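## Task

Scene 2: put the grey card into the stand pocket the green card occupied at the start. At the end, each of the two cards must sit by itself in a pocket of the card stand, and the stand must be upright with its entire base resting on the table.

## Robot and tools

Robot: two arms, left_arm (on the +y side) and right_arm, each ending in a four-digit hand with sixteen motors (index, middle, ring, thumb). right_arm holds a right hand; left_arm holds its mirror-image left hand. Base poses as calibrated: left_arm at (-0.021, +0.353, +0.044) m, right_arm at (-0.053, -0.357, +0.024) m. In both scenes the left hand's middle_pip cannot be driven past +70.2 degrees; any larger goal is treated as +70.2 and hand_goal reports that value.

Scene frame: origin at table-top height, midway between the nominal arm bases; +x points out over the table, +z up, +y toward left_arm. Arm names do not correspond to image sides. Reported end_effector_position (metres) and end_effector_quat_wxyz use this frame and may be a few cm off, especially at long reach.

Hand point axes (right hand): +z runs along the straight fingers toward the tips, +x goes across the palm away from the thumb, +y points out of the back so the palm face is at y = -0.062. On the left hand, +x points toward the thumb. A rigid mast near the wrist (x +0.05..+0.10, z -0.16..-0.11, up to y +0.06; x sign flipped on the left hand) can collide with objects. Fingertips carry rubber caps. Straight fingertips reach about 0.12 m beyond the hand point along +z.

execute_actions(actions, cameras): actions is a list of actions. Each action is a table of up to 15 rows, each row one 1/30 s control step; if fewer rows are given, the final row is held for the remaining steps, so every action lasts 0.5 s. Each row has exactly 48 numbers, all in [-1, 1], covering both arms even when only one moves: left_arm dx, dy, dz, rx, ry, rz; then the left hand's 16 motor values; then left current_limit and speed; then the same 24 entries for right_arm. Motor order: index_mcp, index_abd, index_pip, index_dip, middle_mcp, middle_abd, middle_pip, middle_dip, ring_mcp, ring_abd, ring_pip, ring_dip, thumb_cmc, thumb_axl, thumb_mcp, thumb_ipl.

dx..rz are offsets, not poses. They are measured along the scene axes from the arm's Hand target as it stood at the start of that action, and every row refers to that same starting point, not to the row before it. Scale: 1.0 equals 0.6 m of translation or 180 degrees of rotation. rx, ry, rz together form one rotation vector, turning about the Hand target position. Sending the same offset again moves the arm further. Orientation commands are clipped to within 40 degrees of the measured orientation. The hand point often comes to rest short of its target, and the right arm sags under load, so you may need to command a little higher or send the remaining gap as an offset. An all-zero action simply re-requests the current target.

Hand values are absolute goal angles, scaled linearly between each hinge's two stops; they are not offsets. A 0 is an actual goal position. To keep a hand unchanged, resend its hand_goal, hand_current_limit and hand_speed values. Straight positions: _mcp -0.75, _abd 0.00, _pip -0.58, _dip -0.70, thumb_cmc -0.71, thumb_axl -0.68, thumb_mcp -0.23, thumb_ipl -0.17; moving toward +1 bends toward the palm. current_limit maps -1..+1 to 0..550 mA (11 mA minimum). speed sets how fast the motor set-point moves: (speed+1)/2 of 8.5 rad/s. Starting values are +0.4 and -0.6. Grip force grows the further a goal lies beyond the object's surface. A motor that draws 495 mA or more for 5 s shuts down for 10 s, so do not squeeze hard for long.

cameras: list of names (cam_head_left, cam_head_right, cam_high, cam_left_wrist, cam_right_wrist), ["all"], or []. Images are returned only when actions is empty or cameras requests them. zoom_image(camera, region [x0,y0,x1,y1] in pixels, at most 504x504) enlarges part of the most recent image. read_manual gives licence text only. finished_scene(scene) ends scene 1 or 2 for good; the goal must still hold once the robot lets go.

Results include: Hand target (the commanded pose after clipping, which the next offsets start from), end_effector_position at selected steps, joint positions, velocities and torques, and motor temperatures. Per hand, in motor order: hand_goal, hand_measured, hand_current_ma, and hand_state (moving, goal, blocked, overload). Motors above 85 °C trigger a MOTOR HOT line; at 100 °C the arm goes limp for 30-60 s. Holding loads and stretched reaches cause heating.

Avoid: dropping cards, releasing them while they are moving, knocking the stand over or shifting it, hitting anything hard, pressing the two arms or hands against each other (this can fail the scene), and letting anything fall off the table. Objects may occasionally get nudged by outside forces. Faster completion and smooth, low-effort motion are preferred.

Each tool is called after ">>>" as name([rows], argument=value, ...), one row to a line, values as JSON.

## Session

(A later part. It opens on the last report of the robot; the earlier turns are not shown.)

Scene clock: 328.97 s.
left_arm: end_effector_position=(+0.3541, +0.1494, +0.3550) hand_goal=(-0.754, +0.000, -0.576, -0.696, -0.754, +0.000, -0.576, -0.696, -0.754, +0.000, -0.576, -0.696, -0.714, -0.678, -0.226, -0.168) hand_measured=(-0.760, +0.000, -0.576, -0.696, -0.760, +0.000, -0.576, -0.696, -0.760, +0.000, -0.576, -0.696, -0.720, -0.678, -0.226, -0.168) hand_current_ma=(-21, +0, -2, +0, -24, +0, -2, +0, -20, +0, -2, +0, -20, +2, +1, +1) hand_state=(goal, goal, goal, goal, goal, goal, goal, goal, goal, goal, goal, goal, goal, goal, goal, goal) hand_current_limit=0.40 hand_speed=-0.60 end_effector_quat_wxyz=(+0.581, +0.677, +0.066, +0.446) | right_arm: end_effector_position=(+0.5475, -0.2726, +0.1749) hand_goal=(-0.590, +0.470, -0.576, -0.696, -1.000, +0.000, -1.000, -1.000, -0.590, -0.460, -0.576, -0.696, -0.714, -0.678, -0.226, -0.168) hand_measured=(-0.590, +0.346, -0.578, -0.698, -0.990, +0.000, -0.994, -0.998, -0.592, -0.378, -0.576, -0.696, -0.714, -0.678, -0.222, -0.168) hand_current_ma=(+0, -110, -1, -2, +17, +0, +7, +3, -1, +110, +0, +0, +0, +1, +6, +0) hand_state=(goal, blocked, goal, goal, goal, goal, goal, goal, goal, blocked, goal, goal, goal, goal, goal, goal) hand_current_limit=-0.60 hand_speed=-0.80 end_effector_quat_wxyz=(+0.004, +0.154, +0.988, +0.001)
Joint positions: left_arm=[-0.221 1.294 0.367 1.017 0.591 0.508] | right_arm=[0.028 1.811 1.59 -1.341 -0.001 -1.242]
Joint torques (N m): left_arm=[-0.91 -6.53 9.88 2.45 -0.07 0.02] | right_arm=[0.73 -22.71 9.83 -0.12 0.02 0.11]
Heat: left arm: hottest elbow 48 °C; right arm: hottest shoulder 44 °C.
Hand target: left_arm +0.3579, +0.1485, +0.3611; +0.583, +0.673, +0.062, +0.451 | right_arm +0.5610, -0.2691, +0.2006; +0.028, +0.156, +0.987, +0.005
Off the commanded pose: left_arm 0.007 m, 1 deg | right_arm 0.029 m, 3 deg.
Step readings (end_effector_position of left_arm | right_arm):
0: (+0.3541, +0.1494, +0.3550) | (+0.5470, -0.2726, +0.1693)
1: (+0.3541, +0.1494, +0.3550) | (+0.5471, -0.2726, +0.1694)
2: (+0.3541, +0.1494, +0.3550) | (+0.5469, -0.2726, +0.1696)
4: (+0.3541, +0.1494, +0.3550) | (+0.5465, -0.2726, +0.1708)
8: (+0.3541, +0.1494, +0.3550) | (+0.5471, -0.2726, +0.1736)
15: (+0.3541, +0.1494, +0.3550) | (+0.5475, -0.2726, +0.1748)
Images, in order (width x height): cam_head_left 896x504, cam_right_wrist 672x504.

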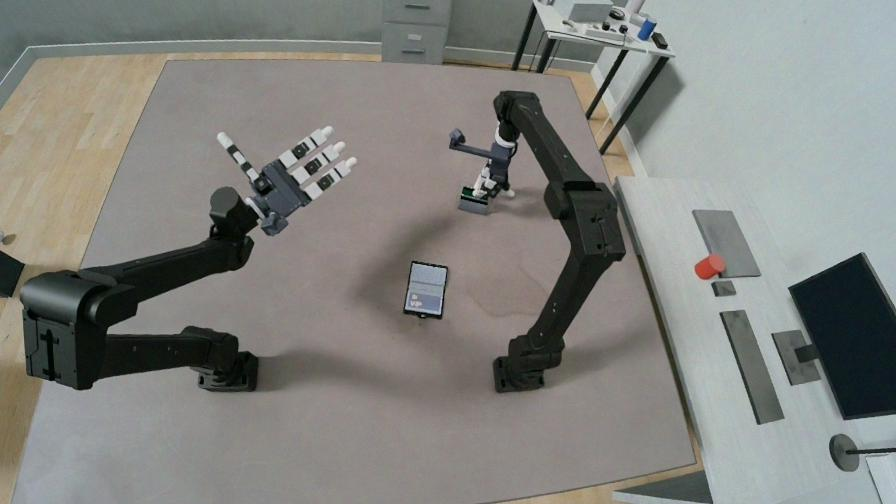

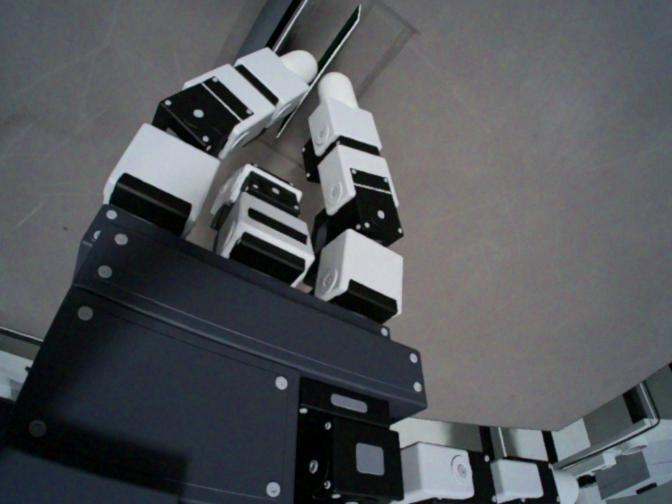

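>>> execute_actions([
  [[0,0,0,0,0,0,-0.754,0,-0.576,-0.696,-0.754,0,-0.576,-0.696,-0.754,0,-0.576,-0.696,-0.714,-0.678,-0.226,-0.168,0.4,-0.6,-0.02,0.0,-0.0733,0,0.018,0,-0.589,0.47,-0.576,-0.696,-1,0,-1,-1,-0.589,-0.44,-0.576,-0.696,-0.714,-0.678,-0.226,-0.168,-0.6,-0.8]],
  [[0,0,0,0,0,0,-0.754,0,-0.576,-0.696,-0.754,0,-0.576,-0.696,-0.754,0,-0.576,-0.696,-0.714,-0.678,-0.226,-0.168,0.4,-0.6,0,0.0,0,0,0,0,-0.589,0.22,-0.576,-0.696,-1,0,-1,-1,-0.589,-0.37,-0.576,-0.696,-0.714,-0.678,-0.226,-0.168,-0.1,-0.8]],
  [[0,0,0,0,0,0,-0.754,0,-0.576,-0.696,-0.754,0,-0.576,-0.696,-0.754,0,-0.576,-0.696,-0.714,-0.678,-0.226,-0.168,0.4,-0.6,0,0.0,0,0,0,0,-0.247,0.35,-1,-1,-1,0,-1,-1,-0.589,-0.37,-0.576,-0.696,-0.714,-0.678,-0.226,-0.168,0.2,-0.75]],
], cameras=["cam_right_wrist","cam_head_left"])

>>> zoom_image(camera="cam_right_wrist", region=[180, 0, 400, 150])

>>> zoom_image(camera="cam_head_left", region=[445, 170, 505, 230])

Scene clock: 347.07 s.
left_arm: end_effector_position=(+0.3541, +0.1494, +0.3550) hand_goal=(-0.754, +0.000, -0.576, -0.696, -0.754, +0.000, -0.576, -0.696, -0.754, +0.000, -0.576, -0.696, -0.714, -0.678, -0.226, -0.168) hand_measured=(-0.760, +0.000, -0.576, -0.696, -0.760, +0.000, -0.576, -0.696, -0.760, +0.000, -0.576, -0.696, -0.720, -0.678, -0.226, -0.168) hand_current_ma=(-21, +0, -2, +0, -24, +0, -2, +0, -20, +0, -2, +0, -20, +2, +1, +1) hand_state=(goal, goal, goal, goal, goal, goal, goal, goal, goal, goal, goal, goal, goal, goal, goal, goal) hand_current_limit=0.40 hand_speed=-0.60 end_effector_quat_wxyz=(+0.581, +0.677, +0.066, +0.446) | right_arm: end_effector_position=(+0.5474, -0.2726, +0.1684) hand_goal=(-0.248, +0.350, -1.000, -1.000, -1.000, +0.000, -1.000, -1.000, -0.590, -0.370, -0.576, -0.696, -0.714, -0.678, -0.226, -0.168) hand_measured=(-0.256, +0.344, -0.998, -0.996, -0.990, +0.000, -0.994, -0.998, -0.590, -0.370, -0.576, -0.696, -0.714, -0.678, -0.222, -0.168) hand_current_ma=(-13, -6, +3, +3, +17, +0, +7, +3, -1, +0, +0, +0, +0, +1, +6, +0) hand_state=(goal, goal, goal, goal, goal, goal, goal, goal, goal, goal, goal, goal, goal, goal, goal, goal) hand_current_limit=0.20 hand_speed=-0.75 end_effector_quat_wxyz=(+0.007, +0.154, +0.988, +0.001)
Joint positions: left_arm=[-0.221 1.294 0.367 1.017 0.591 0.508] | right_arm=[0.028 1.812 1.573 -1.318 -0.001 -1.242]
Joint torques (N m): left_arm=[-1.03 -6.42 9.95 2.43 -0.08 0.01] | right_arm=[0.67 -19.96 6.35 0.73 -0.04 0.11]
Motor temperatures (°C): left_arm=[24 31 48 25 21 23] | right_arm=[24 45 45 26 23 24]
Heat: left arm: hottest elbow 48 °C; right arm: hottest shoulder 45 °C.
Hand target: left_arm +0.3579, +0.1485, +0.3611; +0.583, +0.673, +0.062, +0.451 | right_arm +0.5490, -0.2691, +0.1564; +0.000, +0.156, +0.988, +0.000
Off the commanded pose: left_arm 0.007 m, 1 deg | right_arm 0.013 m, 1 deg.
Step readings (end_effector_position of left_arm | right_arm):
0: (+0.3541, +0.1494, +0.3550) | (+0.5475, -0.2726, +0.1749)
1: (+0.3541, +0.1494, +0.3550) | (+0.5475, -0.2726, +0.1749)
2: (+0.3541, +0.1494, +0.3550) | (+0.5475, -0.2726, +0.1749)
4: (+0.3541, +0.1494, +0.3550) | (+0.5483, -0.2726, +0.1748)
8: (+0.3541, +0.1494, +0.3550) | (+0.5490, -0.2726, +0.1717)
15: (+0.3541, +0.1494, +0.3550) | (+0.5471, -0.2727, +0.1684)
16: (+0.3541, +0.1494, +0.3550) | (+0.5471, -0.2727, +0.1684)
17: (+0.3541, +0.1494, +0.3550) | (+0.5471, -0.2727, +0.1684)
19: (+0.3541, +0.1494, +0.3550) | (+0.5471, -0.2727, +0.1684)
23: (+0.3541, +0.1494, +0.3550) | (+0.5471, -0.2727, +0.1684)
30: (+0.3541, +0.1494, +0.3550) | (+0.5471, -0.2727, +0.1684)
31: (+0.3541, +0.1494, +0.3550) | (+0.5471, -0.2727, +0.1684)
32: (+0.3541, +0.1494, +0.3550) | (+0.5471, -0.2727, +0.1684)
34: (+0.3541, +0.1494, +0.3550) | (+0.5471, -0.2727, +0.1684)
38: (+0.3541, +0.1494, +0.3550) | (+0.5471, -0.2727, +0.1684)
45: (+0.3541, +0.1494, +0.3550) | (+0.5474, -0.2726, +0.1684)
Images, in order (width x height): cam_head_left 896x504, cam_right_wrist 672x504.

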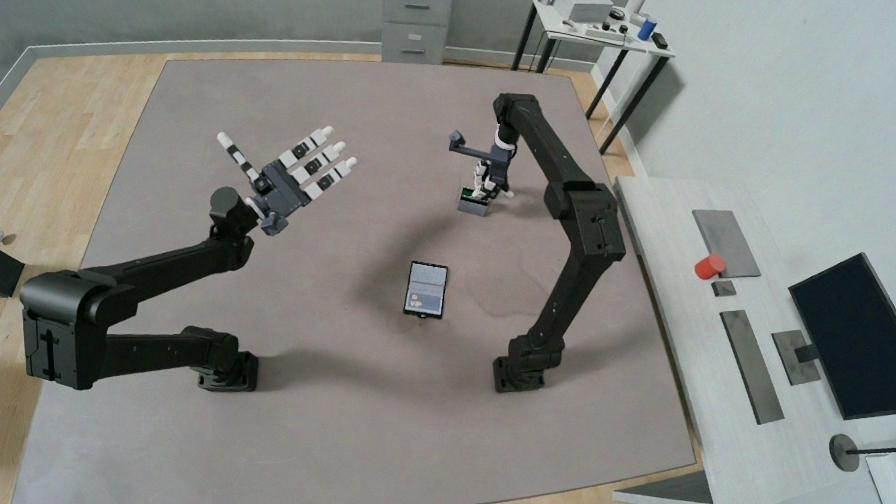

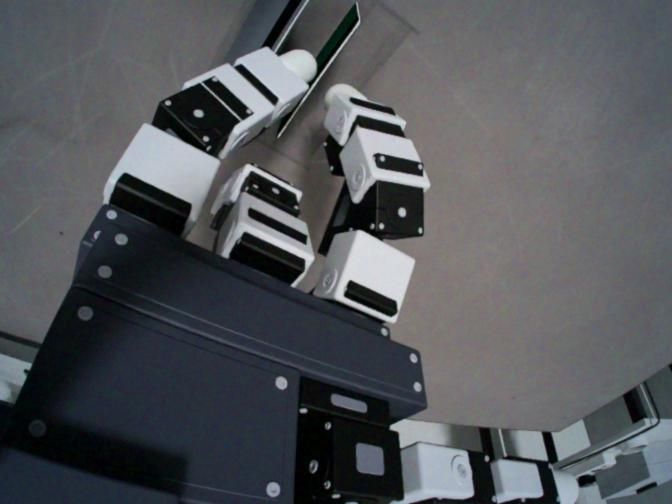

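Scaled by 2.291 from the camera's 672x504 image, which has a finer 960x720 frame.

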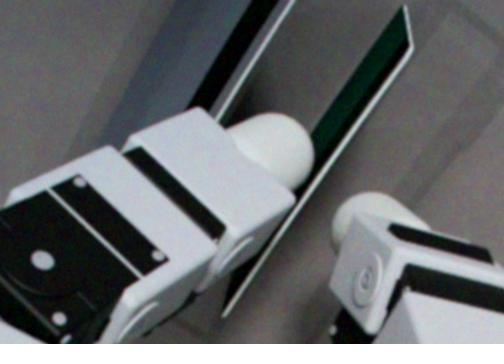

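Scaled by 8.400 from the camera's 896x504 image, which has a finer 1280x720 frame.

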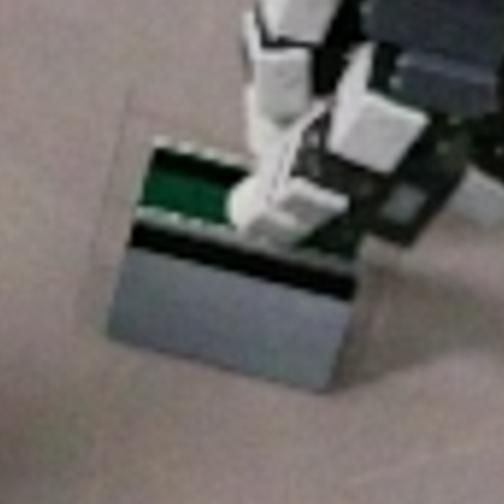

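>>> execute_actions([
  [[0,0,0,0,0,0,-0.754,0,-0.576,-0.696,-0.754,0,-0.576,-0.696,-0.754,0,-0.576,-0.696,-0.714,-0.678,-0.226,-0.168,0.4,-0.6,0.02,0.0,0.06,0,-0.018,0,-0.247,0.52,-1,-1,-1,0,-1,-1,-0.589,-0.45,-0.576,-0.696,-0.714,-0.678,-0.226,-0.168,-0.5,-0.8]],
], cameras=["cam_right_wrist"])

>>> zoom_image(camera="cam_right_wrist", region=[180, 0, 400, 150])

Scene clock: 351.47 s.
left_arm: end_effector_position=(+0.3541, +0.1494, +0.3550) hand_goal=(-0.754, +0.000, -0.576, -0.696, -0.754, +0.000, -0.576, -0.696, -0.754, +0.000, -0.576, -0.696, -0.714, -0.678, -0.226, -0.168) hand_measured=(-0.760, +0.000, -0.576, -0.696, -0.760, +0.000, -0.576, -0.696, -0.760, +0.000, -0.576, -0.696, -0.720, -0.678, -0.226, -0.168) hand_current_ma=(-21, +0, -2, +0, -24, +0, -2, +0, -20, +0, -2, +0, -20, +2, +1, +1) hand_state=(goal, goal, goal, goal, goal, goal, goal, goal, goal, goal, goal, goal, goal, goal, goal, goal) hand_current_limit=0.40 hand_speed=-0.60 end_effector_quat_wxyz=(+0.581, +0.677, +0.066, +0.446) | right_arm: end_effector_position=(+0.5475, -0.2726, +0.1701) hand_goal=(-0.248, +0.520, -1.000, -1.000, -1.000, +0.000, -1.000, -1.000, -0.590, -0.450, -0.576, -0.696, -0.714, -0.678, -0.226, -0.168) hand_measured=(-0.252, +0.444, -1.000, -1.000, -0.990, +0.000, -0.994, -0.998, -0.592, -0.412, -0.576, -0.696, -0.714, -0.678, -0.222, -0.168) hand_current_ma=(-4, -138, +0, +0, +17, +0, +7, +3, -3, +78, +0, +0, +0, +1, +6, +0) hand_state=(goal, blocked, goal, goal, goal, goal, goal, goal, goal, blocked, goal, goal, goal, goal, goal, goal) hand_current_limit=-0.50 hand_speed=-0.80 end_effector_quat_wxyz=(+0.006, +0.154, +0.988, +0.001)
Joint positions: left_arm=[-0.221 1.294 0.367 1.017 0.591 0.508] | right_arm=[0.028 1.812 1.577 -1.324 -0.001 -1.242]
Joint torques (N m): left_arm=[-1.03 -6.48 9.94 2.52 -0.06 0.02] | right_arm=[0.73 -22.3 9.62 0.1 0 0.1]
Heat: left arm: hottest elbow 48 °C; right arm: hottest shoulder 45 °C.
Hand target: left_arm +0.3579, +0.1485, +0.3611; +0.583, +0.673, +0.062, +0.451 | right_arm +0.5610, -0.2691, +0.1924; +0.028, +0.156, +0.987, +0.005
Off the commanded pose: left_arm 0.007 m, 1 deg | right_arm 0.026 m, 3 deg.
Step readings (end_effector_position of left_arm | right_arm):
0: (+0.3541, +0.1494, +0.3550) | (+0.5474, -0.2726, +0.1684)
1: (+0.3541, +0.1494, +0.3550) | (+0.5474, -0.2726, +0.1684)
2: (+0.3541, +0.1494, +0.3550) | (+0.5474, -0.2726, +0.1684)
4: (+0.3541, +0.1494, +0.3550) | (+0.5474, -0.2726, +0.1684)
8: (+0.3541, +0.1494, +0.3550) | (+0.5473, -0.2726, +0.1685)
15: (+0.3541, +0.1494, +0.3550) | (+0.5476, -0.2726, +0.1700)
Images, in order (width x height): cam_right_wrist 672x504.

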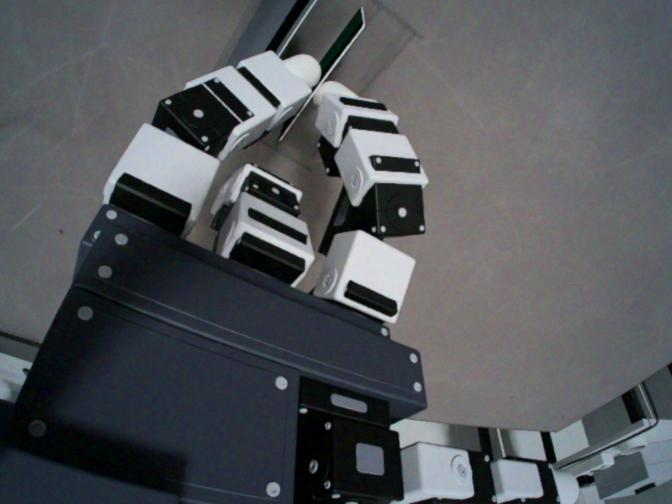

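Scaled by 2.291 from the camera's 672x504 image, which has a finer 960x720 frame.

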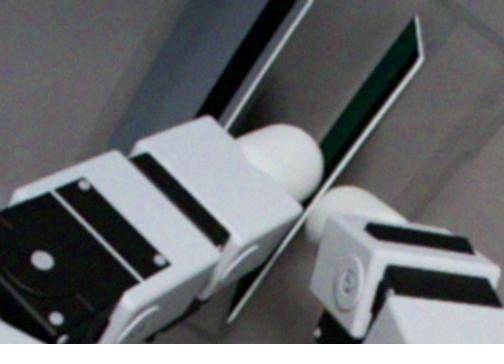

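>>> execute_actions([
  [[0,0,0,0,0,0,-0.754,0,-0.576,-0.696,-0.754,0,-0.576,-0.696,-0.754,0,-0.576,-0.696,-0.714,-0.678,-0.226,-0.168,0.4,-0.6,0.0,0.0,0.02,0,0,0,-0.247,0.52,-1,-1,-1,0,-1,-1,-0.589,-0.5,-0.576,-0.696,-0.714,-0.678,-0.226,-0.168,-0.5,-0.8]],
], cameras=["cam_right_wrist","cam_head_left"])

>>> zoom_image(camera="cam_right_wrist", region=[180, 0, 400, 150])

>>> zoom_image(camera="cam_head_left", region=[445, 170, 505, 230])

Scene clock: 357.13 s.
left_arm: end_effector_position=(+0.3541, +0.1494, +0.3550) hand_goal=(-0.754, +0.000, -0.576, -0.696, -0.754, +0.000, -0.576, -0.696, -0.754, +0.000, -0.576, -0.696, -0.714, -0.678, -0.226, -0.168) hand_measured=(-0.760, +0.000, -0.576, -0.696, -0.760, +0.000, -0.576, -0.696, -0.760, +0.000, -0.576, -0.696, -0.720, -0.678, -0.226, -0.168) hand_current_ma=(-21, +0, -2, +0, -24, +0, -2, +0, -20, +0, -2, +0, -20, +2, +1, +1) hand_state=(goal, goal, goal, goal, goal, goal, goal, goal, goal, goal, goal, goal, goal, goal, goal, goal) hand_current_limit=0.40 hand_speed=-0.60 end_effector_quat_wxyz=(+0.581, +0.677, +0.066, +0.446) | right_arm: end_effector_position=(+0.5483, -0.2726, +0.1805) hand_goal=(-0.248, +0.520, -1.000, -1.000, -1.000, +0.000, -1.000, -1.000, -0.590, -0.500, -0.576, -0.696, -0.714, -0.678, -0.226, -0.168) hand_measured=(-0.250, +0.446, -1.000, -1.000, -0.990, +0.000, -0.994, -0.998, -0.592, -0.412, -0.576, -0.696, -0.714, -0.678, -0.222, -0.168) hand_current_ma=(-3, -138, +0, +0, +17, +0, +7, +3, -3, +137, +0, +0, +0, +1, +6, +0) hand_state=(goal, blocked, goal, goal, goal, goal, goal, goal, goal, blocked, goal, goal, goal, goal, goal, goal) hand_current_limit=-0.50 hand_speed=-0.80 end_effector_quat_wxyz=(+0.005, +0.154, +0.988, +0.001)
Joint positions: left_arm=[-0.221 1.294 0.367 1.017 0.591 0.508] | right_arm=[0.028 1.809 1.602 -1.353 -0.001 -1.242]
Joint torques (N m): left_arm=[-0.91 -6.59 9.95 2.55 -0.08 0.02] | right_arm=[0.73 -22.59 9.63 0.09 0 0.11]
Heat: left arm: hottest elbow 48 °C; right arm: hottest shoulder 45 °C.
Hand target: left_arm +0.3579, +0.1485, +0.3611; +0.583, +0.673, +0.062, +0.451 | right_arm +0.5610, -0.2691, +0.2044; +0.028, +0.156, +0.987, +0.005
Off the commanded pose: left_arm 0.007 m, 1 deg | right_arm 0.027 m, 3 deg.
Step readings (end_effector_position of left_arm | right_arm):
0: (+0.3541, +0.1494, +0.3550) | (+0.5475, -0.2726, +0.1701)
1: (+0.3541, +0.1494, +0.3550) | (+0.5476, -0.2726, +0.1702)
2: (+0.3541, +0.1494, +0.3550) | (+0.5473, -0.2726, +0.1706)
4: (+0.3541, +0.1494, +0.3550) | (+0.5467, -0.2727, +0.1723)
8: (+0.3541, +0.1494, +0.3550) | (+0.5479, -0.2726, +0.1774)
15: (+0.3541, +0.1494, +0.3550) | (+0.5485, -0.2726, +0.1805)
Images, in order (width x height): cam_head_left 896x504, cam_right_wrist 672x504.

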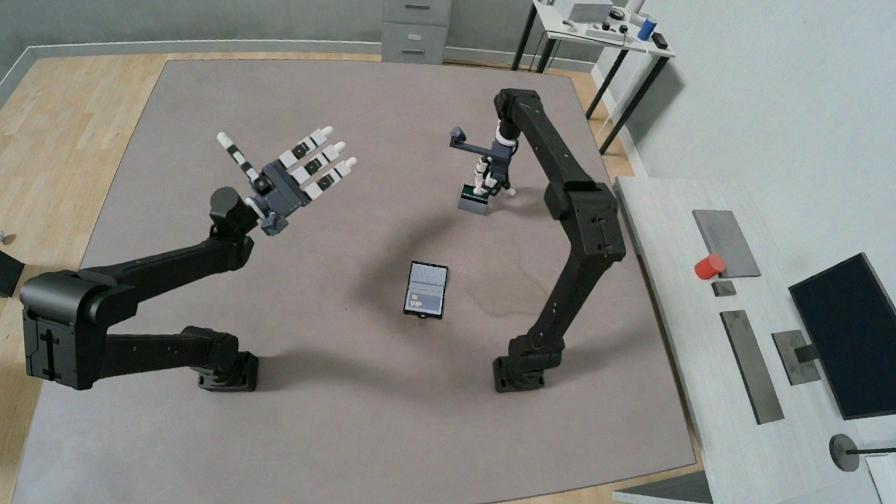

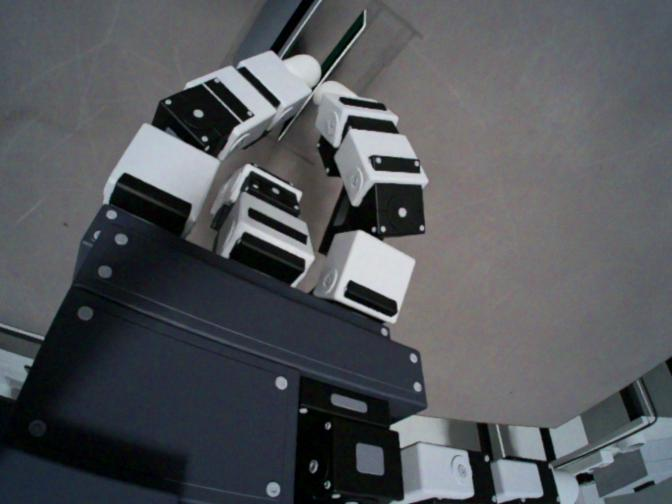

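Scaled by 2.291 from the camera's 672x504 image, which has a finer 960x720 frame.

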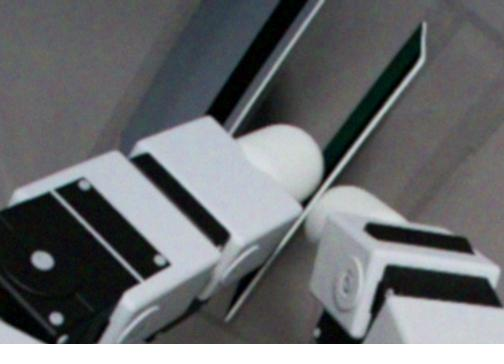

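Scaled by 8.400 from the camera's 896x504 image, which has a finer 1280x720 frame.

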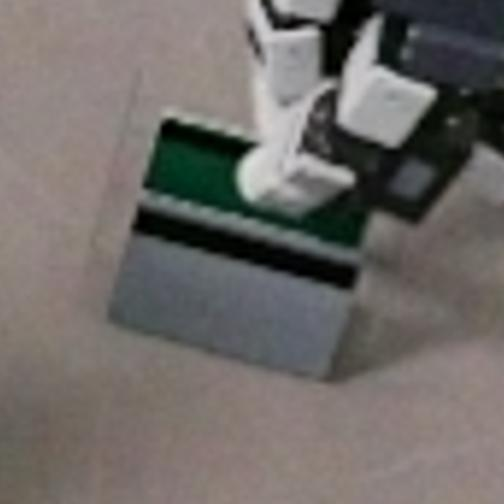

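>>> execute_actions([
  [[0,0,0,0,0,0,-0.754,0,-0.576,-0.696,-0.754,0,-0.576,-0.696,-0.754,0,-0.576,-0.696,-0.714,-0.678,-0.226,-0.168,0.4,-0.6,0.0,0.0,0.01,0,0,0,-0.247,0.52,-1,-1,-1,0,-1,-1,-0.589,-0.5,-0.576,-0.696,-0.714,-0.678,-0.226,-0.168,-0.5,-0.8]],
], cameras=["cam_right_wrist","cam_head_left"])

>>> zoom_image(camera="cam_right_wrist", region=[180, 0, 400, 150])

>>> zoom_image(camera="cam_head_left", region=[445, 170, 505, 230])

Scene clock: 365.03 s.
left_arm: end_effector_position=(+0.3541, +0.1494, +0.3550) hand_goal=(-0.754, +0.000, -0.576, -0.696, -0.754, +0.000, -0.576, -0.696, -0.754, +0.000, -0.576, -0.696, -0.714, -0.678, -0.226, -0.168) hand_measured=(-0.760, +0.000, -0.576, -0.696, -0.760, +0.000, -0.576, -0.696, -0.760, +0.000, -0.576, -0.696, -0.720, -0.678, -0.226, -0.168) hand_current_ma=(-21, +0, -2, +0, -24, +0, -2, +0, -20, +0, -2, +0, -20, +2, +1, +1) hand_state=(goal, goal, goal, goal, goal, goal, goal, goal, goal, goal, goal, goal, goal, goal, goal, goal) hand_current_limit=0.40 hand_speed=-0.60 end_effector_quat_wxyz=(+0.581, +0.677, +0.066, +0.446) | right_arm: end_effector_position=(+0.5483, -0.2726, +0.1854) hand_goal=(-0.248, +0.520, -1.000, -1.000, -1.000, +0.000, -1.000, -1.000, -0.590, -0.500, -0.576, -0.696, -0.714, -0.678, -0.226, -0.168) hand_measured=(-0.250, +0.448, -1.000, -1.000, -0.990, +0.000, -0.994, -0.998, -0.592, -0.412, -0.576, -0.696, -0.714, -0.678, -0.222, -0.168) hand_current_ma=(-3, -138, +0, +0, +17, +0, +7, +3, -3, +137, +0, +0, +0, +1, +6, +0) hand_state=(goal, blocked, goal, goal, goal, goal, goal, goal, goal, blocked, goal, goal, goal, goal, goal, goal) hand_current_limit=-0.50 hand_speed=-0.80 end_effector_quat_wxyz=(+0.004, +0.154, +0.988, +0.001)
Joint positions: left_arm=[-0.221 1.294 0.367 1.017 0.591 0.508] | right_arm=[0.028 1.808 1.614 -1.368 -0.001 -1.242]
Joint torques (N m): left_arm=[-1.08 -6.53 9.94 2.5 -0.05 0.02] | right_arm=[0.67 -22.89 9.72 0.08 -0.01 0.1]
Heat: left arm: hottest elbow 48 °C; right arm: hottest shoulder 46 °C.
Hand target: left_arm +0.3579, +0.1485, +0.3611; +0.583, +0.673, +0.062, +0.451 | right_arm +0.5609, -0.2691, +0.2105; +0.028, +0.156, +0.987, +0.005
Off the commanded pose: left_arm 0.007 m, 1 deg | right_arm 0.028 m, 3 deg.
Step readings (end_effector_position of left_arm | right_arm):
0: (+0.3541, +0.1494, +0.3550) | (+0.5483, -0.2726, +0.1805)
1: (+0.3541, +0.1494, +0.3550) | (+0.5482, -0.2726, +0.1805)
2: (+0.3541, +0.1494, +0.3550) | (+0.5482, -0.2726, +0.1807)
4: (+0.3541, +0.1494, +0.3550) | (+0.5477, -0.2726, +0.1814)
8: (+0.3541, +0.1494, +0.3550) | (+0.5484, -0.2726, +0.1841)
15: (+0.3541, +0.1494, +0.3550) | (+0.5484, -0.2726, +0.1854)
Images, in order (width x height): cam_head_left 896x504, cam_right_wrist 672x504.

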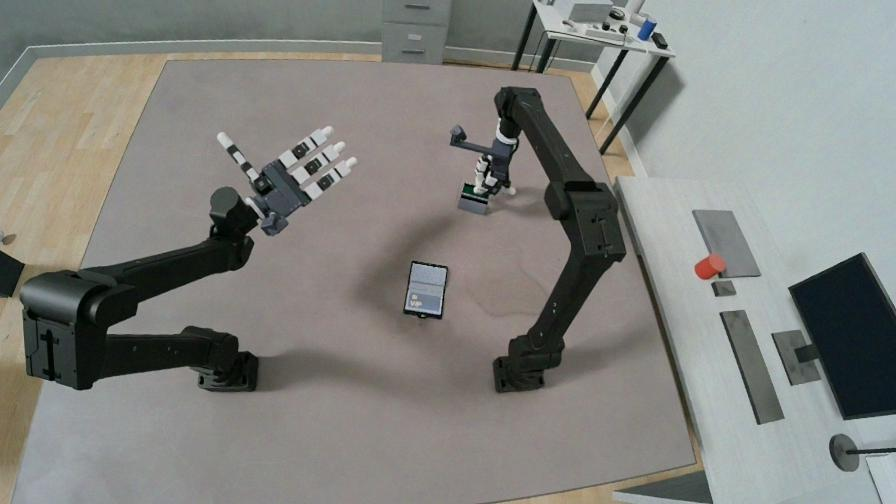

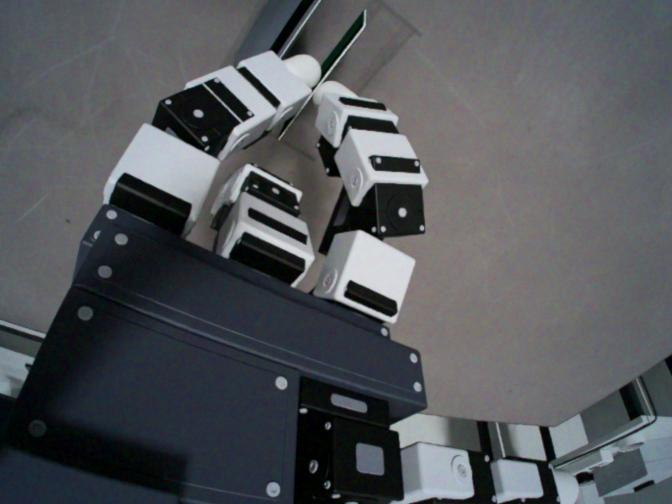

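Scaled by 2.291 from the camera's 672x504 image, which has a finer 960x720 frame.

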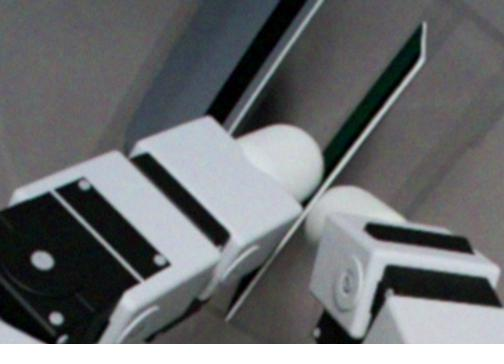

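Scaled by 8.400 from the camera's 896x504 image, which has a finer 1280x720 frame.

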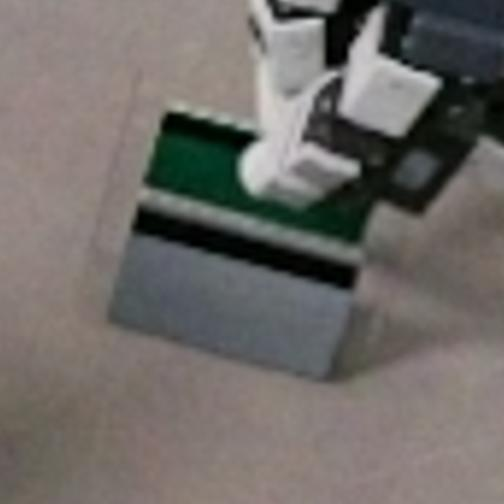

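>>> execute_actions([
  [[0,0,0,0,0,0,-0.754,0,-0.576,-0.696,-0.754,0,-0.576,-0.696,-0.754,0,-0.576,-0.696,-0.714,-0.678,-0.226,-0.168,0.4,-0.6,0,0,0,0,0,0,-0.333,0.47,-0.894,-0.924,-1,0,-1,-1,-0.589,-0.5,-0.576,-0.696,-0.714,-0.678,-0.226,-0.168,-0.45,-0.9]],
  [[0,0,0,0,0,0,-0.754,0,-0.576,-0.696,-0.754,0,-0.576,-0.696,-0.754,0,-0.576,-0.696,-0.714,-0.678,-0.226,-0.168,0.4,-0.6,0,0,0,0,0,0,-0.418,0.44,-0.788,-0.848,-1,0,-1,-1,-0.589,-0.5,-0.576,-0.696,-0.714,-0.678,-0.226,-0.168,-0.45,-0.9]],
  [[0,0,0,0,0,0,-0.754,0,-0.576,-0.696,-0.754,0,-0.576,-0.696,-0.754,0,-0.576,-0.696,-0.714,-0.678,-0.226,-0.168,0.4,-0.6,0,0,0,0,0,0,-0.504,0.43,-0.682,-0.772,-1,0,-1,-1,-0.589,-0.5,-0.576,-0.696,-0.714,-0.678,-0.226,-0.168,-0.45,-0.9]],
  [[0,0,0,0,0,0,-0.754,0,-0.576,-0.696,-0.754,0,-0.576,-0.696,-0.754,0,-0.576,-0.696,-0.714,-0.678,-0.226,-0.168,0.4,-0.6,0,0,0,0,0,0,-0.589,0.43,-0.576,-0.696,-1,0,-1,-1,-0.589,-0.5,-0.576,-0.696,-0.714,-0.678,-0.226,-0.168,-0.45,-0.9]],
], cameras=["cam_right_wrist","cam_head_left"])

>>> zoom_image(camera="cam_right_wrist", region=[180, 0, 400, 150])

>>> zoom_image(camera="cam_head_left", region=[445, 170, 505, 230])

Scene clock: 383.83 s.
left_arm: end_effector_position=(+0.3541, +0.1494, +0.3550) hand_goal=(-0.754, +0.000, -0.576, -0.696, -0.754, +0.000, -0.576, -0.696, -0.754, +0.000, -0.576, -0.696, -0.714, -0.678, -0.226, -0.168) hand_measured=(-0.760, +0.000, -0.576, -0.696, -0.760, +0.000, -0.576, -0.696, -0.760, +0.000, -0.576, -0.696, -0.720, -0.678, -0.226, -0.168) hand_current_ma=(-21, +0, -2, +0, -24, +0, -2, +0, -20, +0, -2, +0, -20, +2, +1, +1) hand_state=(goal, goal, goal, goal, goal, goal, goal, goal, goal, goal, goal, goal, goal, goal, goal, goal) hand_current_limit=0.40 hand_speed=-0.60 end_effector_quat_wxyz=(+0.581, +0.677, +0.066, +0.446) | right_arm: end_effector_position=(+0.5483, -0.2726, +0.1854) hand_goal=(-0.590, +0.430, -0.576, -0.696, -1.000, +0.000, -1.000, -1.000, -0.590, -0.500, -0.576, -0.696, -0.714, -0.678, -0.226, -0.168) hand_measured=(-0.598, +0.398, -0.594, -0.708, -0.990, +0.000, -0.994, -0.998, -0.584, -0.372, -0.572, -0.696, -0.714, -0.678, -0.222, -0.168) hand_current_ma=(-11, -59, -36, -18, +17, +0, +7, +3, +9, +151, +4, +1, +0, +1, +6, +0) hand_state=(goal, blocked, goal, goal, goal, goal, goal, goal, goal, blocked, goal, goal, goal, goal, goal, goal) hand_current_limit=-0.45 hand_speed=-0.90 end_effector_quat_wxyz=(+0.004, +0.154, +0.988, +0.001)
Joint positions: left_arm=[-0.221 1.294 0.367 1.017 0.591 0.508] | right_arm=[0.028 1.808 1.614 -1.368 -0.001 -1.242]
Joint torques (N m): left_arm=[-0.91 -6.59 10.02 2.51 -0.05 0.01] | right_arm=[0.62 -22.83 9.72 0.1 0.02 0.11]
Heat: left arm: hottest elbow 48 °C; right arm: hottest shoulder 49 °C.
Hand target: left_arm +0.3579, +0.1485, +0.3611; +0.583, +0.673, +0.062, +0.451 | right_arm +0.5609, -0.2691, +0.2105; +0.028, +0.156, +0.987, +0.005
Off the commanded pose: left_arm 0.007 m, 1 deg | right_arm 0.028 m, 3 deg.
Step readings (end_effector_position of left_arm | right_arm):
0: (+0.3541, +0.1494, +0.3550) | (+0.5483, -0.2726, +0.1854)
1: (+0.3541, +0.1494, +0.3550) | (+0.5483, -0.2726, +0.1854)
2: (+0.3541, +0.1494, +0.3550) | (+0.5483, -0.2726, +0.1854)
4: (+0.3541, +0.1494, +0.3550) | (+0.5483, -0.2726, +0.1854)
8: (+0.3541, +0.1494, +0.3550) | (+0.5483, -0.2726, +0.1854)
15: (+0.3541, +0.1494, +0.3550) | (+0.5483, -0.2726, +0.1854)
16: (+0.3541, +0.1494, +0.3550) | (+0.5483, -0.2726, +0.1854)
17: (+0.3541, +0.1494, +0.3550) | (+0.5483, -0.2726, +0.1854)
19: (+0.3541, +0.1494, +0.3550) | (+0.5483, -0.2726, +0.1854)
23: (+0.3541, +0.1494, +0.3550) | (+0.5483, -0.2726, +0.1854)
30: (+0.3541, +0.1494, +0.3550) | (+0.5483, -0.2726, +0.1854)
31: (+0.3541, +0.1494, +0.3550) | (+0.5483, -0.2726, +0.1854)
32: (+0.3541, +0.1494, +0.3550) | (+0.5483, -0.2726, +0.1854)
34: (+0.3541, +0.1494, +0.3550) | (+0.5483, -0.2726, +0.1854)
38: (+0.3541, +0.1494, +0.3550) | (+0.5483, -0.2726, +0.1854)
45: (+0.3541, +0.1494, +0.3550) | (+0.5483, -0.2726, +0.1854)
46: (+0.3541, +0.1494, +0.3550) | (+0.5483, -0.2726, +0.1854)
47: (+0.3541, +0.1494, +0.3550) | (+0.5483, -0.2726, +0.1854)
49: (+0.3541, +0.1494, +0.3550) | (+0.5483, -0.2726, +0.1854)
53: (+0.3541, +0.1494, +0.3550) | (+0.5483, -0.2726, +0.1854)
60: (+0.3541, +0.1494, +0.3550) | (+0.5483, -0.2726, +0.1854)
Images, in order (width x height): cam_head_left 896x504, cam_right_wrist 672x504.

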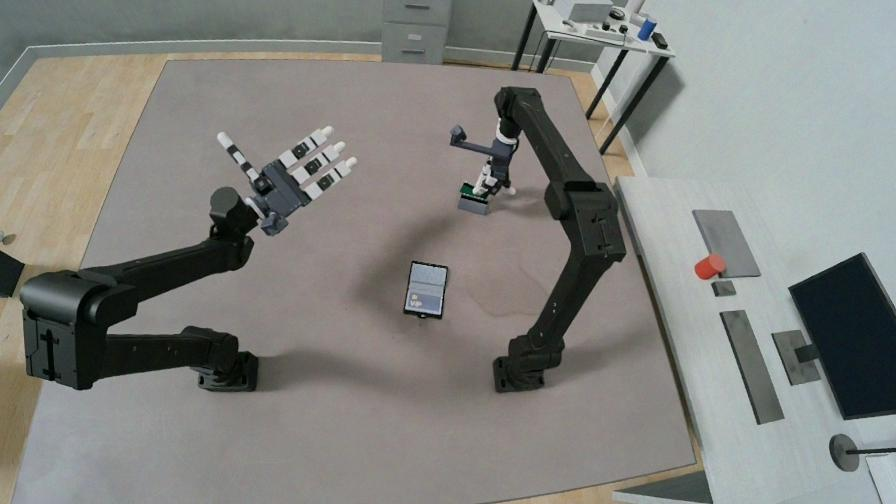

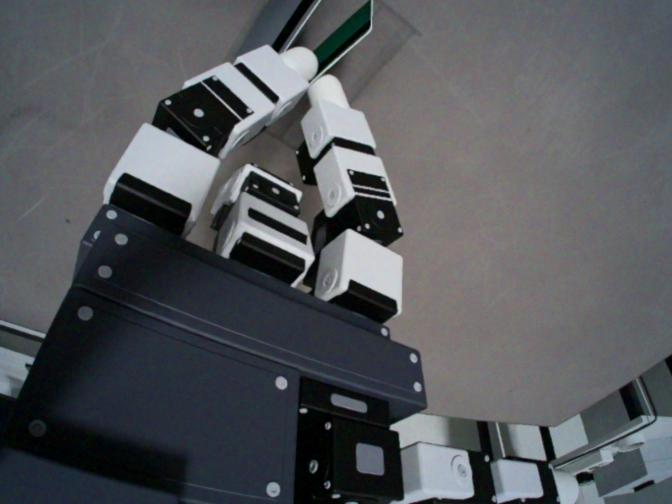

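Scaled by 2.291 from the camera's 672x504 image, which has a finer 960x720 frame.

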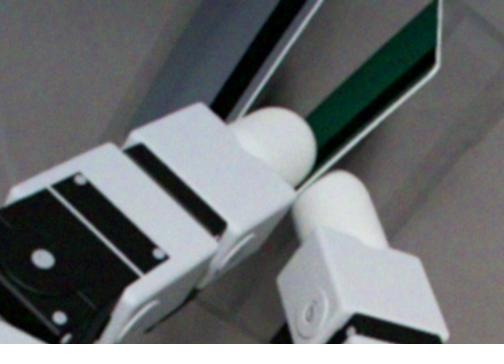

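Scaled by 8.400 from the camera's 896x504 image, which has a finer 1280x720 frame.

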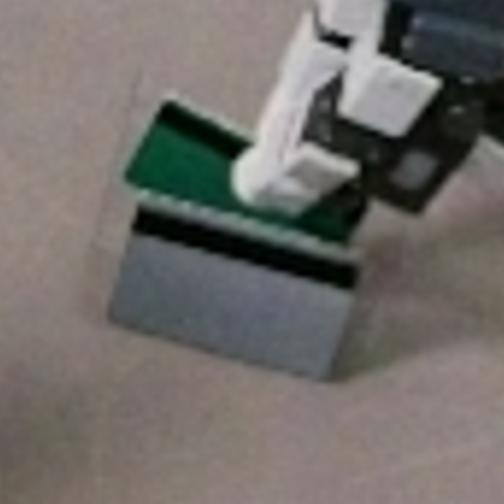

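>>> zoom_image(camera="cam_right_wrist", region=[260, 0, 400, 105])

>>> execute_actions([
  [[0,0,0,0,0,0,-0.754,0,-0.576,-0.696,-0.754,0,-0.576,-0.696,-0.754,0,-0.576,-0.696,-0.714,-0.678,-0.226,-0.168,0.4,-0.6,0,0,0,0,0,0,-0.589,0.45,-0.576,-0.696,-1,0,-1,-1,-0.589,-0.45,-0.576,-0.696,-0.714,-0.678,-0.226,-0.168,-0.4,-0.9]],
], cameras=["cam_head_right","cam_high"])

>>> zoom_image(camera="cam_head_right", region=[450, 165, 510, 225])

>>> zoom_image(camera="cam_high", region=[390, 150, 460, 220])

Scaled by 3.600 from the camera's 672x504 image, which has a finer 960x720 frame.

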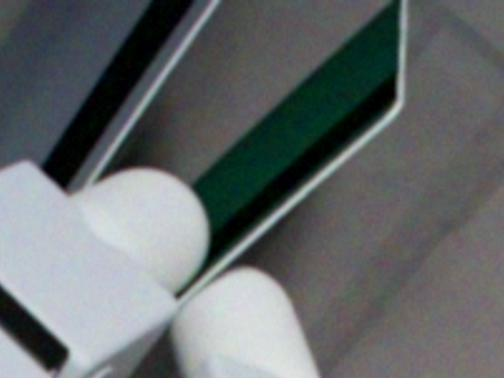

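Scene clock: 391.17 s.
left_arm: end_effector_position=(+0.3541, +0.1494, +0.3550) hand_goal=(-0.754, +0.000, -0.576, -0.696, -0.754, +0.000, -0.576, -0.696, -0.754, +0.000, -0.576, -0.696, -0.714, -0.678, -0.226, -0.168) hand_measured=(-0.760, +0.000, -0.576, -0.696, -0.760, +0.000, -0.576, -0.696, -0.760, +0.000, -0.576, -0.696, -0.720, -0.678, -0.226, -0.168) hand_current_ma=(-21, +0, -2, +0, -24, +0, -2, +0, -20, +0, -2, +0, -20, +2, +1, +1) hand_state=(goal, goal, goal, goal, goal, goal, goal, goal, goal, goal, goal, goal, goal, goal, goal, goal) hand_current_limit=0.40 hand_speed=-0.60 end_effector_quat_wxyz=(+0.581, +0.677, +0.066, +0.446) | right_arm: end_effector_position=(+0.5483, -0.2726, +0.1854) hand_goal=(-0.590, +0.450, -0.576, -0.696, -1.000, +0.000, -1.000, -1.000, -0.590, -0.450, -0.576, -0.696, -0.714, -0.678, -0.226, -0.168) hand_measured=(-0.598, +0.398, -0.594, -0.708, -0.990, +0.000, -0.994, -0.998, -0.584, -0.372, -0.572, -0.696, -0.714, -0.678, -0.222, -0.168) hand_current_ma=(-11, -114, -36, -18, +17, +0, +7, +3, +9, +165, +4, +1, +0, +1, +6, +0) hand_state=(goal, blocked, goal, goal, goal, goal, goal, goal, goal, blocked, goal, goal, goal, goal, goal, goal) hand_current_limit=-0.40 hand_speed=-0.90 end_effector_quat_wxyz=(+0.004, +0.154, +0.988, +0.001)
Joint positions: left_arm=[-0.221 1.294 0.367 1.017 0.591 0.508] | right_arm=[0.028 1.808 1.614 -1.368 -0.001 -1.242]
Joint torques (N m): left_arm=[-1.03 -6.3 9.91 2.51 -0.06 0.03] | right_arm=[0.73 -22.71 9.7 0.09 0.02 0.1]
Heat: left arm: hottest elbow 48 °C; right arm: hottest shoulder 49 °C.
Hand target: left_arm +0.3579, +0.1485, +0.3611; +0.583, +0.673, +0.062, +0.451 | right_arm +0.5609, -0.2691, +0.2105; +0.028, +0.156, +0.987, +0.005
Off the commanded pose: left_arm 0.007 m, 1 deg | right_arm 0.028 m, 3 deg.
Step readings (end_effector_position of left_arm | right_arm):
0: (+0.3541, +0.1494, +0.3550) | (+0.5483, -0.2726, +0.1854)
1: (+0.3541, +0.1494, +0.3550) | (+0.5483, -0.2726, +0.1854)
2: (+0.3541, +0.1494, +0.3550) | (+0.5483, -0.2726, +0.1854)
4: (+0.3541, +0.1494, +0.3550) | (+0.5483, -0.2726, +0.1854)
8: (+0.3541, +0.1494, +0.3550) | (+0.5483, -0.2726, +0.1854)
15: (+0.3541, +0.1494, +0.3550) | (+0.5483, -0.2726, +0.1854)
Images, in order (width x height): cam_head_right 896x504, cam_high 896x504.

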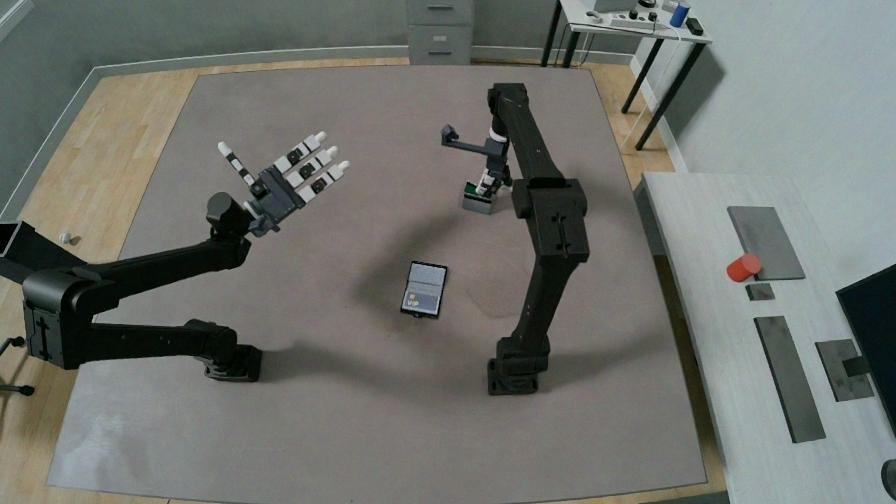

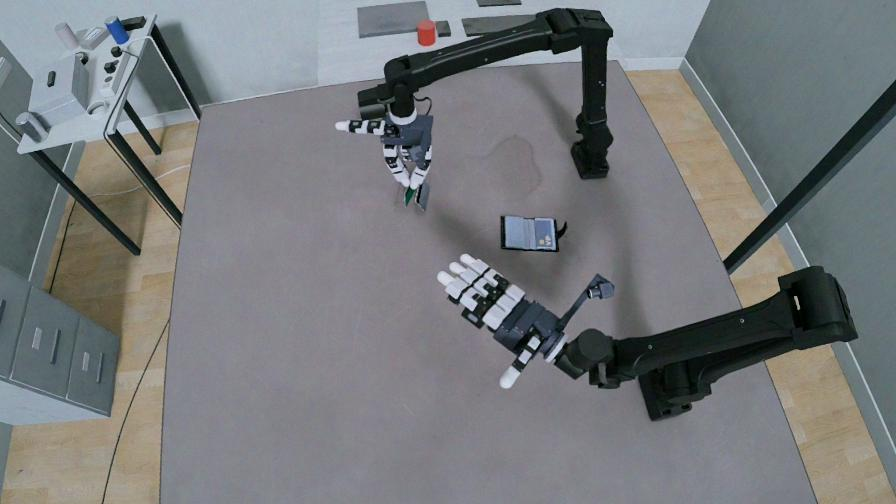

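Scaled by 8.400 from the camera's 896x504 image, which has a finer 1280x720 frame.

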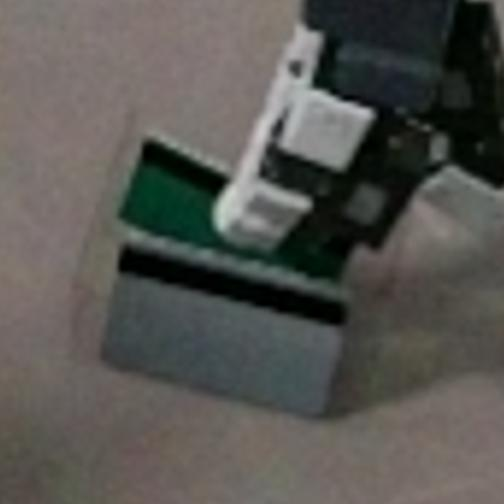

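Scaled by 7.200 from the camera's 896x504 image, which has a finer 1280x720 frame.

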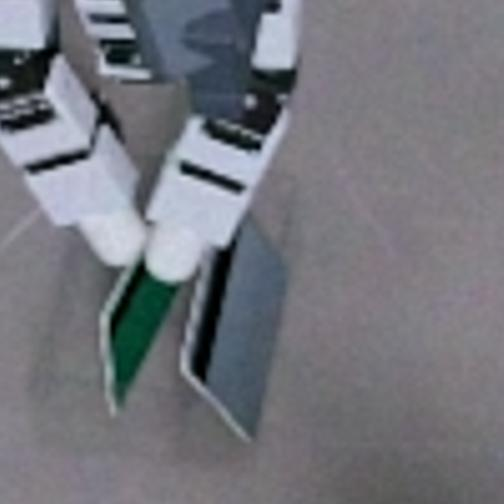

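>>> execute_actions([
  [[0,0,0,0,0,0,-0.754,0,-0.576,-0.696,-0.754,0,-0.576,-0.696,-0.754,0,-0.576,-0.696,-0.714,-0.678,-0.226,-0.168,0.4,-0.6,0,0,0.025,0,0,0,-0.585,0.47,-0.57,-0.69,-1,0,-1,-1,-0.592,-0.47,-0.58,-0.7,-0.714,-0.678,-0.226,-0.168,-0.4,-0.9]],
], cameras=["cam_right_wrist","cam_head_left","cam_high"])

>>> zoom_image(camera="cam_right_wrist", region=[180, 0, 400, 150])

>>> zoom_image(camera="cam_head_left", region=[445, 165, 505, 225])

>>> zoom_image(camera="cam_high", region=[390, 150, 460, 220])

Scene clock: 405.93 s.
left_arm: end_effector_position=(+0.3541, +0.1494, +0.3550) hand_goal=(-0.754, +0.000, -0.576, -0.696, -0.754, +0.000, -0.576, -0.696, -0.754, +0.000, -0.576, -0.696, -0.714, -0.678, -0.226, -0.168) hand_measured=(-0.760, +0.000, -0.576, -0.696, -0.760, +0.000, -0.576, -0.696, -0.760, +0.000, -0.576, -0.696, -0.720, -0.678, -0.226, -0.168) hand_current_ma=(-21, +0, -2, +0, -24, +0, -2, +0, -20, +0, -2, +0, -20, +2, +1, +1) hand_state=(goal, goal, goal, goal, goal, goal, goal, goal, goal, goal, goal, goal, goal, goal, goal, goal) hand_current_limit=0.40 hand_speed=-0.60 end_effector_quat_wxyz=(+0.581, +0.677, +0.066, +0.446) | right_arm: end_effector_position=(+0.5497, -0.2726, +0.2043) hand_goal=(-0.586, +0.470, -0.570, -0.690, -1.000, +0.000, -1.000, -1.000, -0.592, -0.470, -0.580, -0.700, -0.714, -0.678, -0.226, -0.168) hand_measured=(-0.598, +0.398, -0.592, -0.704, -0.990, +0.000, -0.994, -0.998, -0.582, -0.372, -0.572, -0.696, -0.714, -0.678, -0.222, -0.168) hand_current_ma=(-20, -165, -46, -23, +17, +0, +7, +3, +17, +165, +11, +6, +0, +1, +6, +0) hand_state=(goal, blocked, blocked, goal, goal, goal, goal, goal, goal, blocked, goal, goal, goal, goal, goal, goal) hand_current_limit=-0.40 hand_speed=-0.90 end_effector_quat_wxyz=(+0.008, +0.154, +0.988, +0.002)
Joint positions: left_arm=[-0.221 1.294 0.367 1.017 0.591 0.508] | right_arm=[0.028 1.798 1.649 -1.405 -0.001 -1.242]
Joint torques (N m): left_arm=[-0.85 -6.53 9.95 2.51 -0.06 0.01] | right_arm=[0.62 -22.18 9.65 0.14 0.02 0.11]
Motor temperatures (°C): left_arm=[24 31 49 25 21 23] | right_arm=[24 50 45 26 23 24]
Heat: left arm: hottest elbow 49 °C; right arm: hottest shoulder 50 °C.
Hand target: left_arm +0.3579, +0.1485, +0.3611; +0.583, +0.673, +0.062, +0.451 | right_arm +0.5609, -0.2691, +0.2253; +0.028, +0.156, +0.987, +0.005
Off the commanded pose: left_arm 0.007 m, 1 deg | right_arm 0.024 m, 2 deg.
Step readings (end_effector_position of left_arm | right_arm):
0: (+0.3541, +0.1494, +0.3550) | (+0.5483, -0.2726, +0.1854)
1: (+0.3541, +0.1494, +0.3550) | (+0.5485, -0.2726, +0.1857)
2: (+0.3541, +0.1494, +0.3550) | (+0.5481, -0.2726, +0.1862)
4: (+0.3541, +0.1494, +0.3550) | (+0.5476, -0.2726, +0.1887)
8: (+0.3541, +0.1494, +0.3550) | (+0.5493, -0.2726, +0.1970)
15: (+0.3541, +0.1494, +0.3550) | (+0.5500, -0.2726, +0.2043)
Images, in order (width x height): cam_head_left 896x504, cam_high 896x504, cam_right_wrist 672x504.

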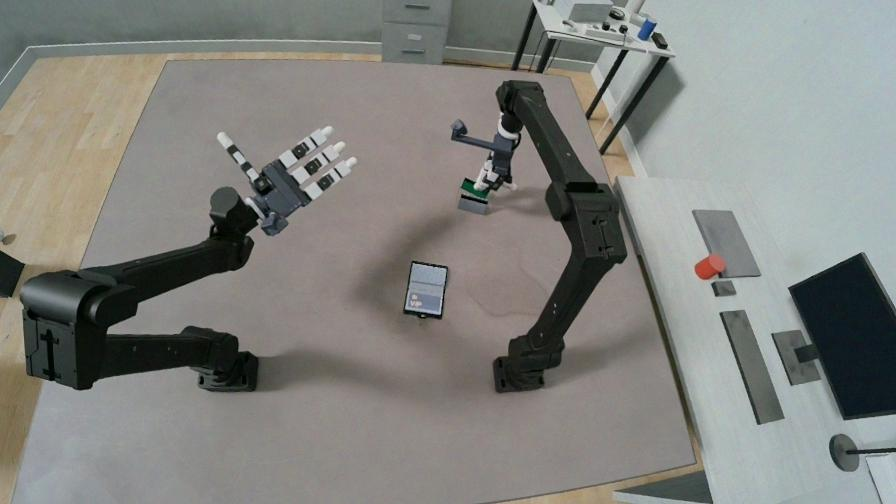

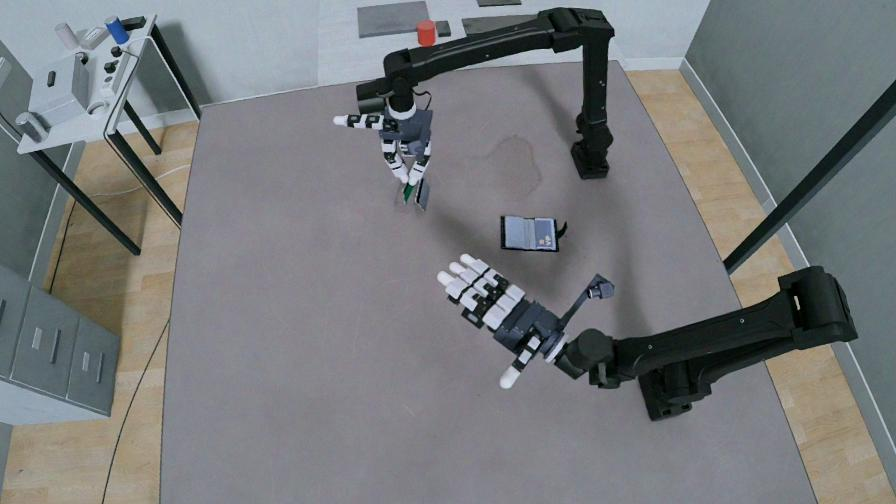

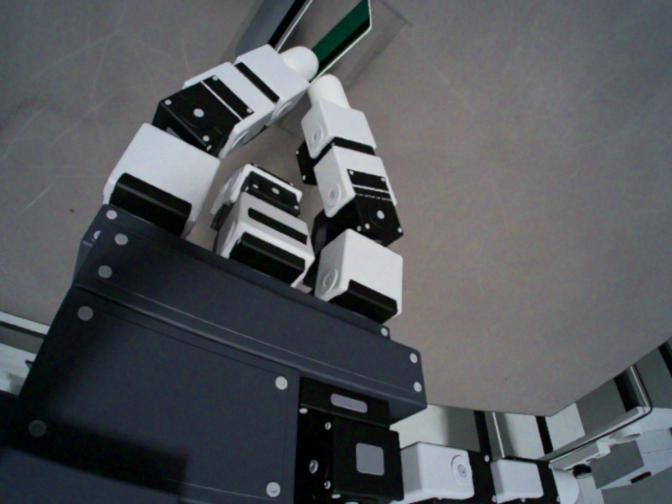

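Scaled by 2.291 from the camera's 672x504 image, which has a finer 960x720 frame.

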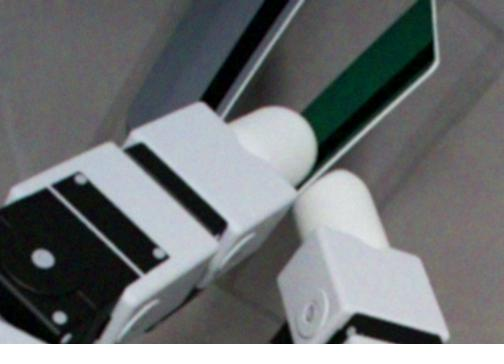

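Scaled by 8.400 from the camera's 896x504 image, which has a finer 1280x720 frame.

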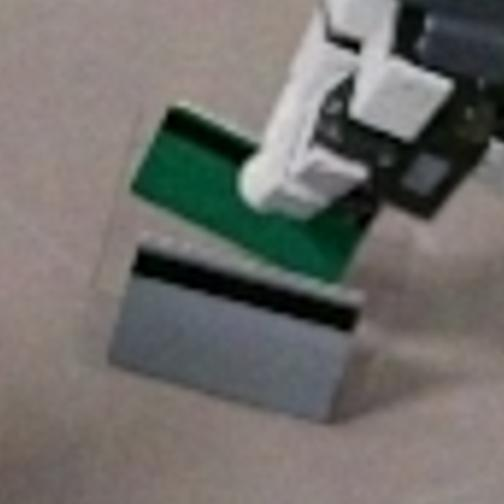

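Scaled by 7.200 from the camera's 896x504 image, which has a finer 1280x720 frame.

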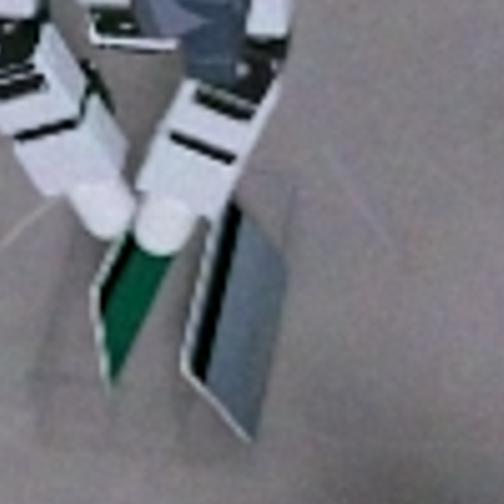

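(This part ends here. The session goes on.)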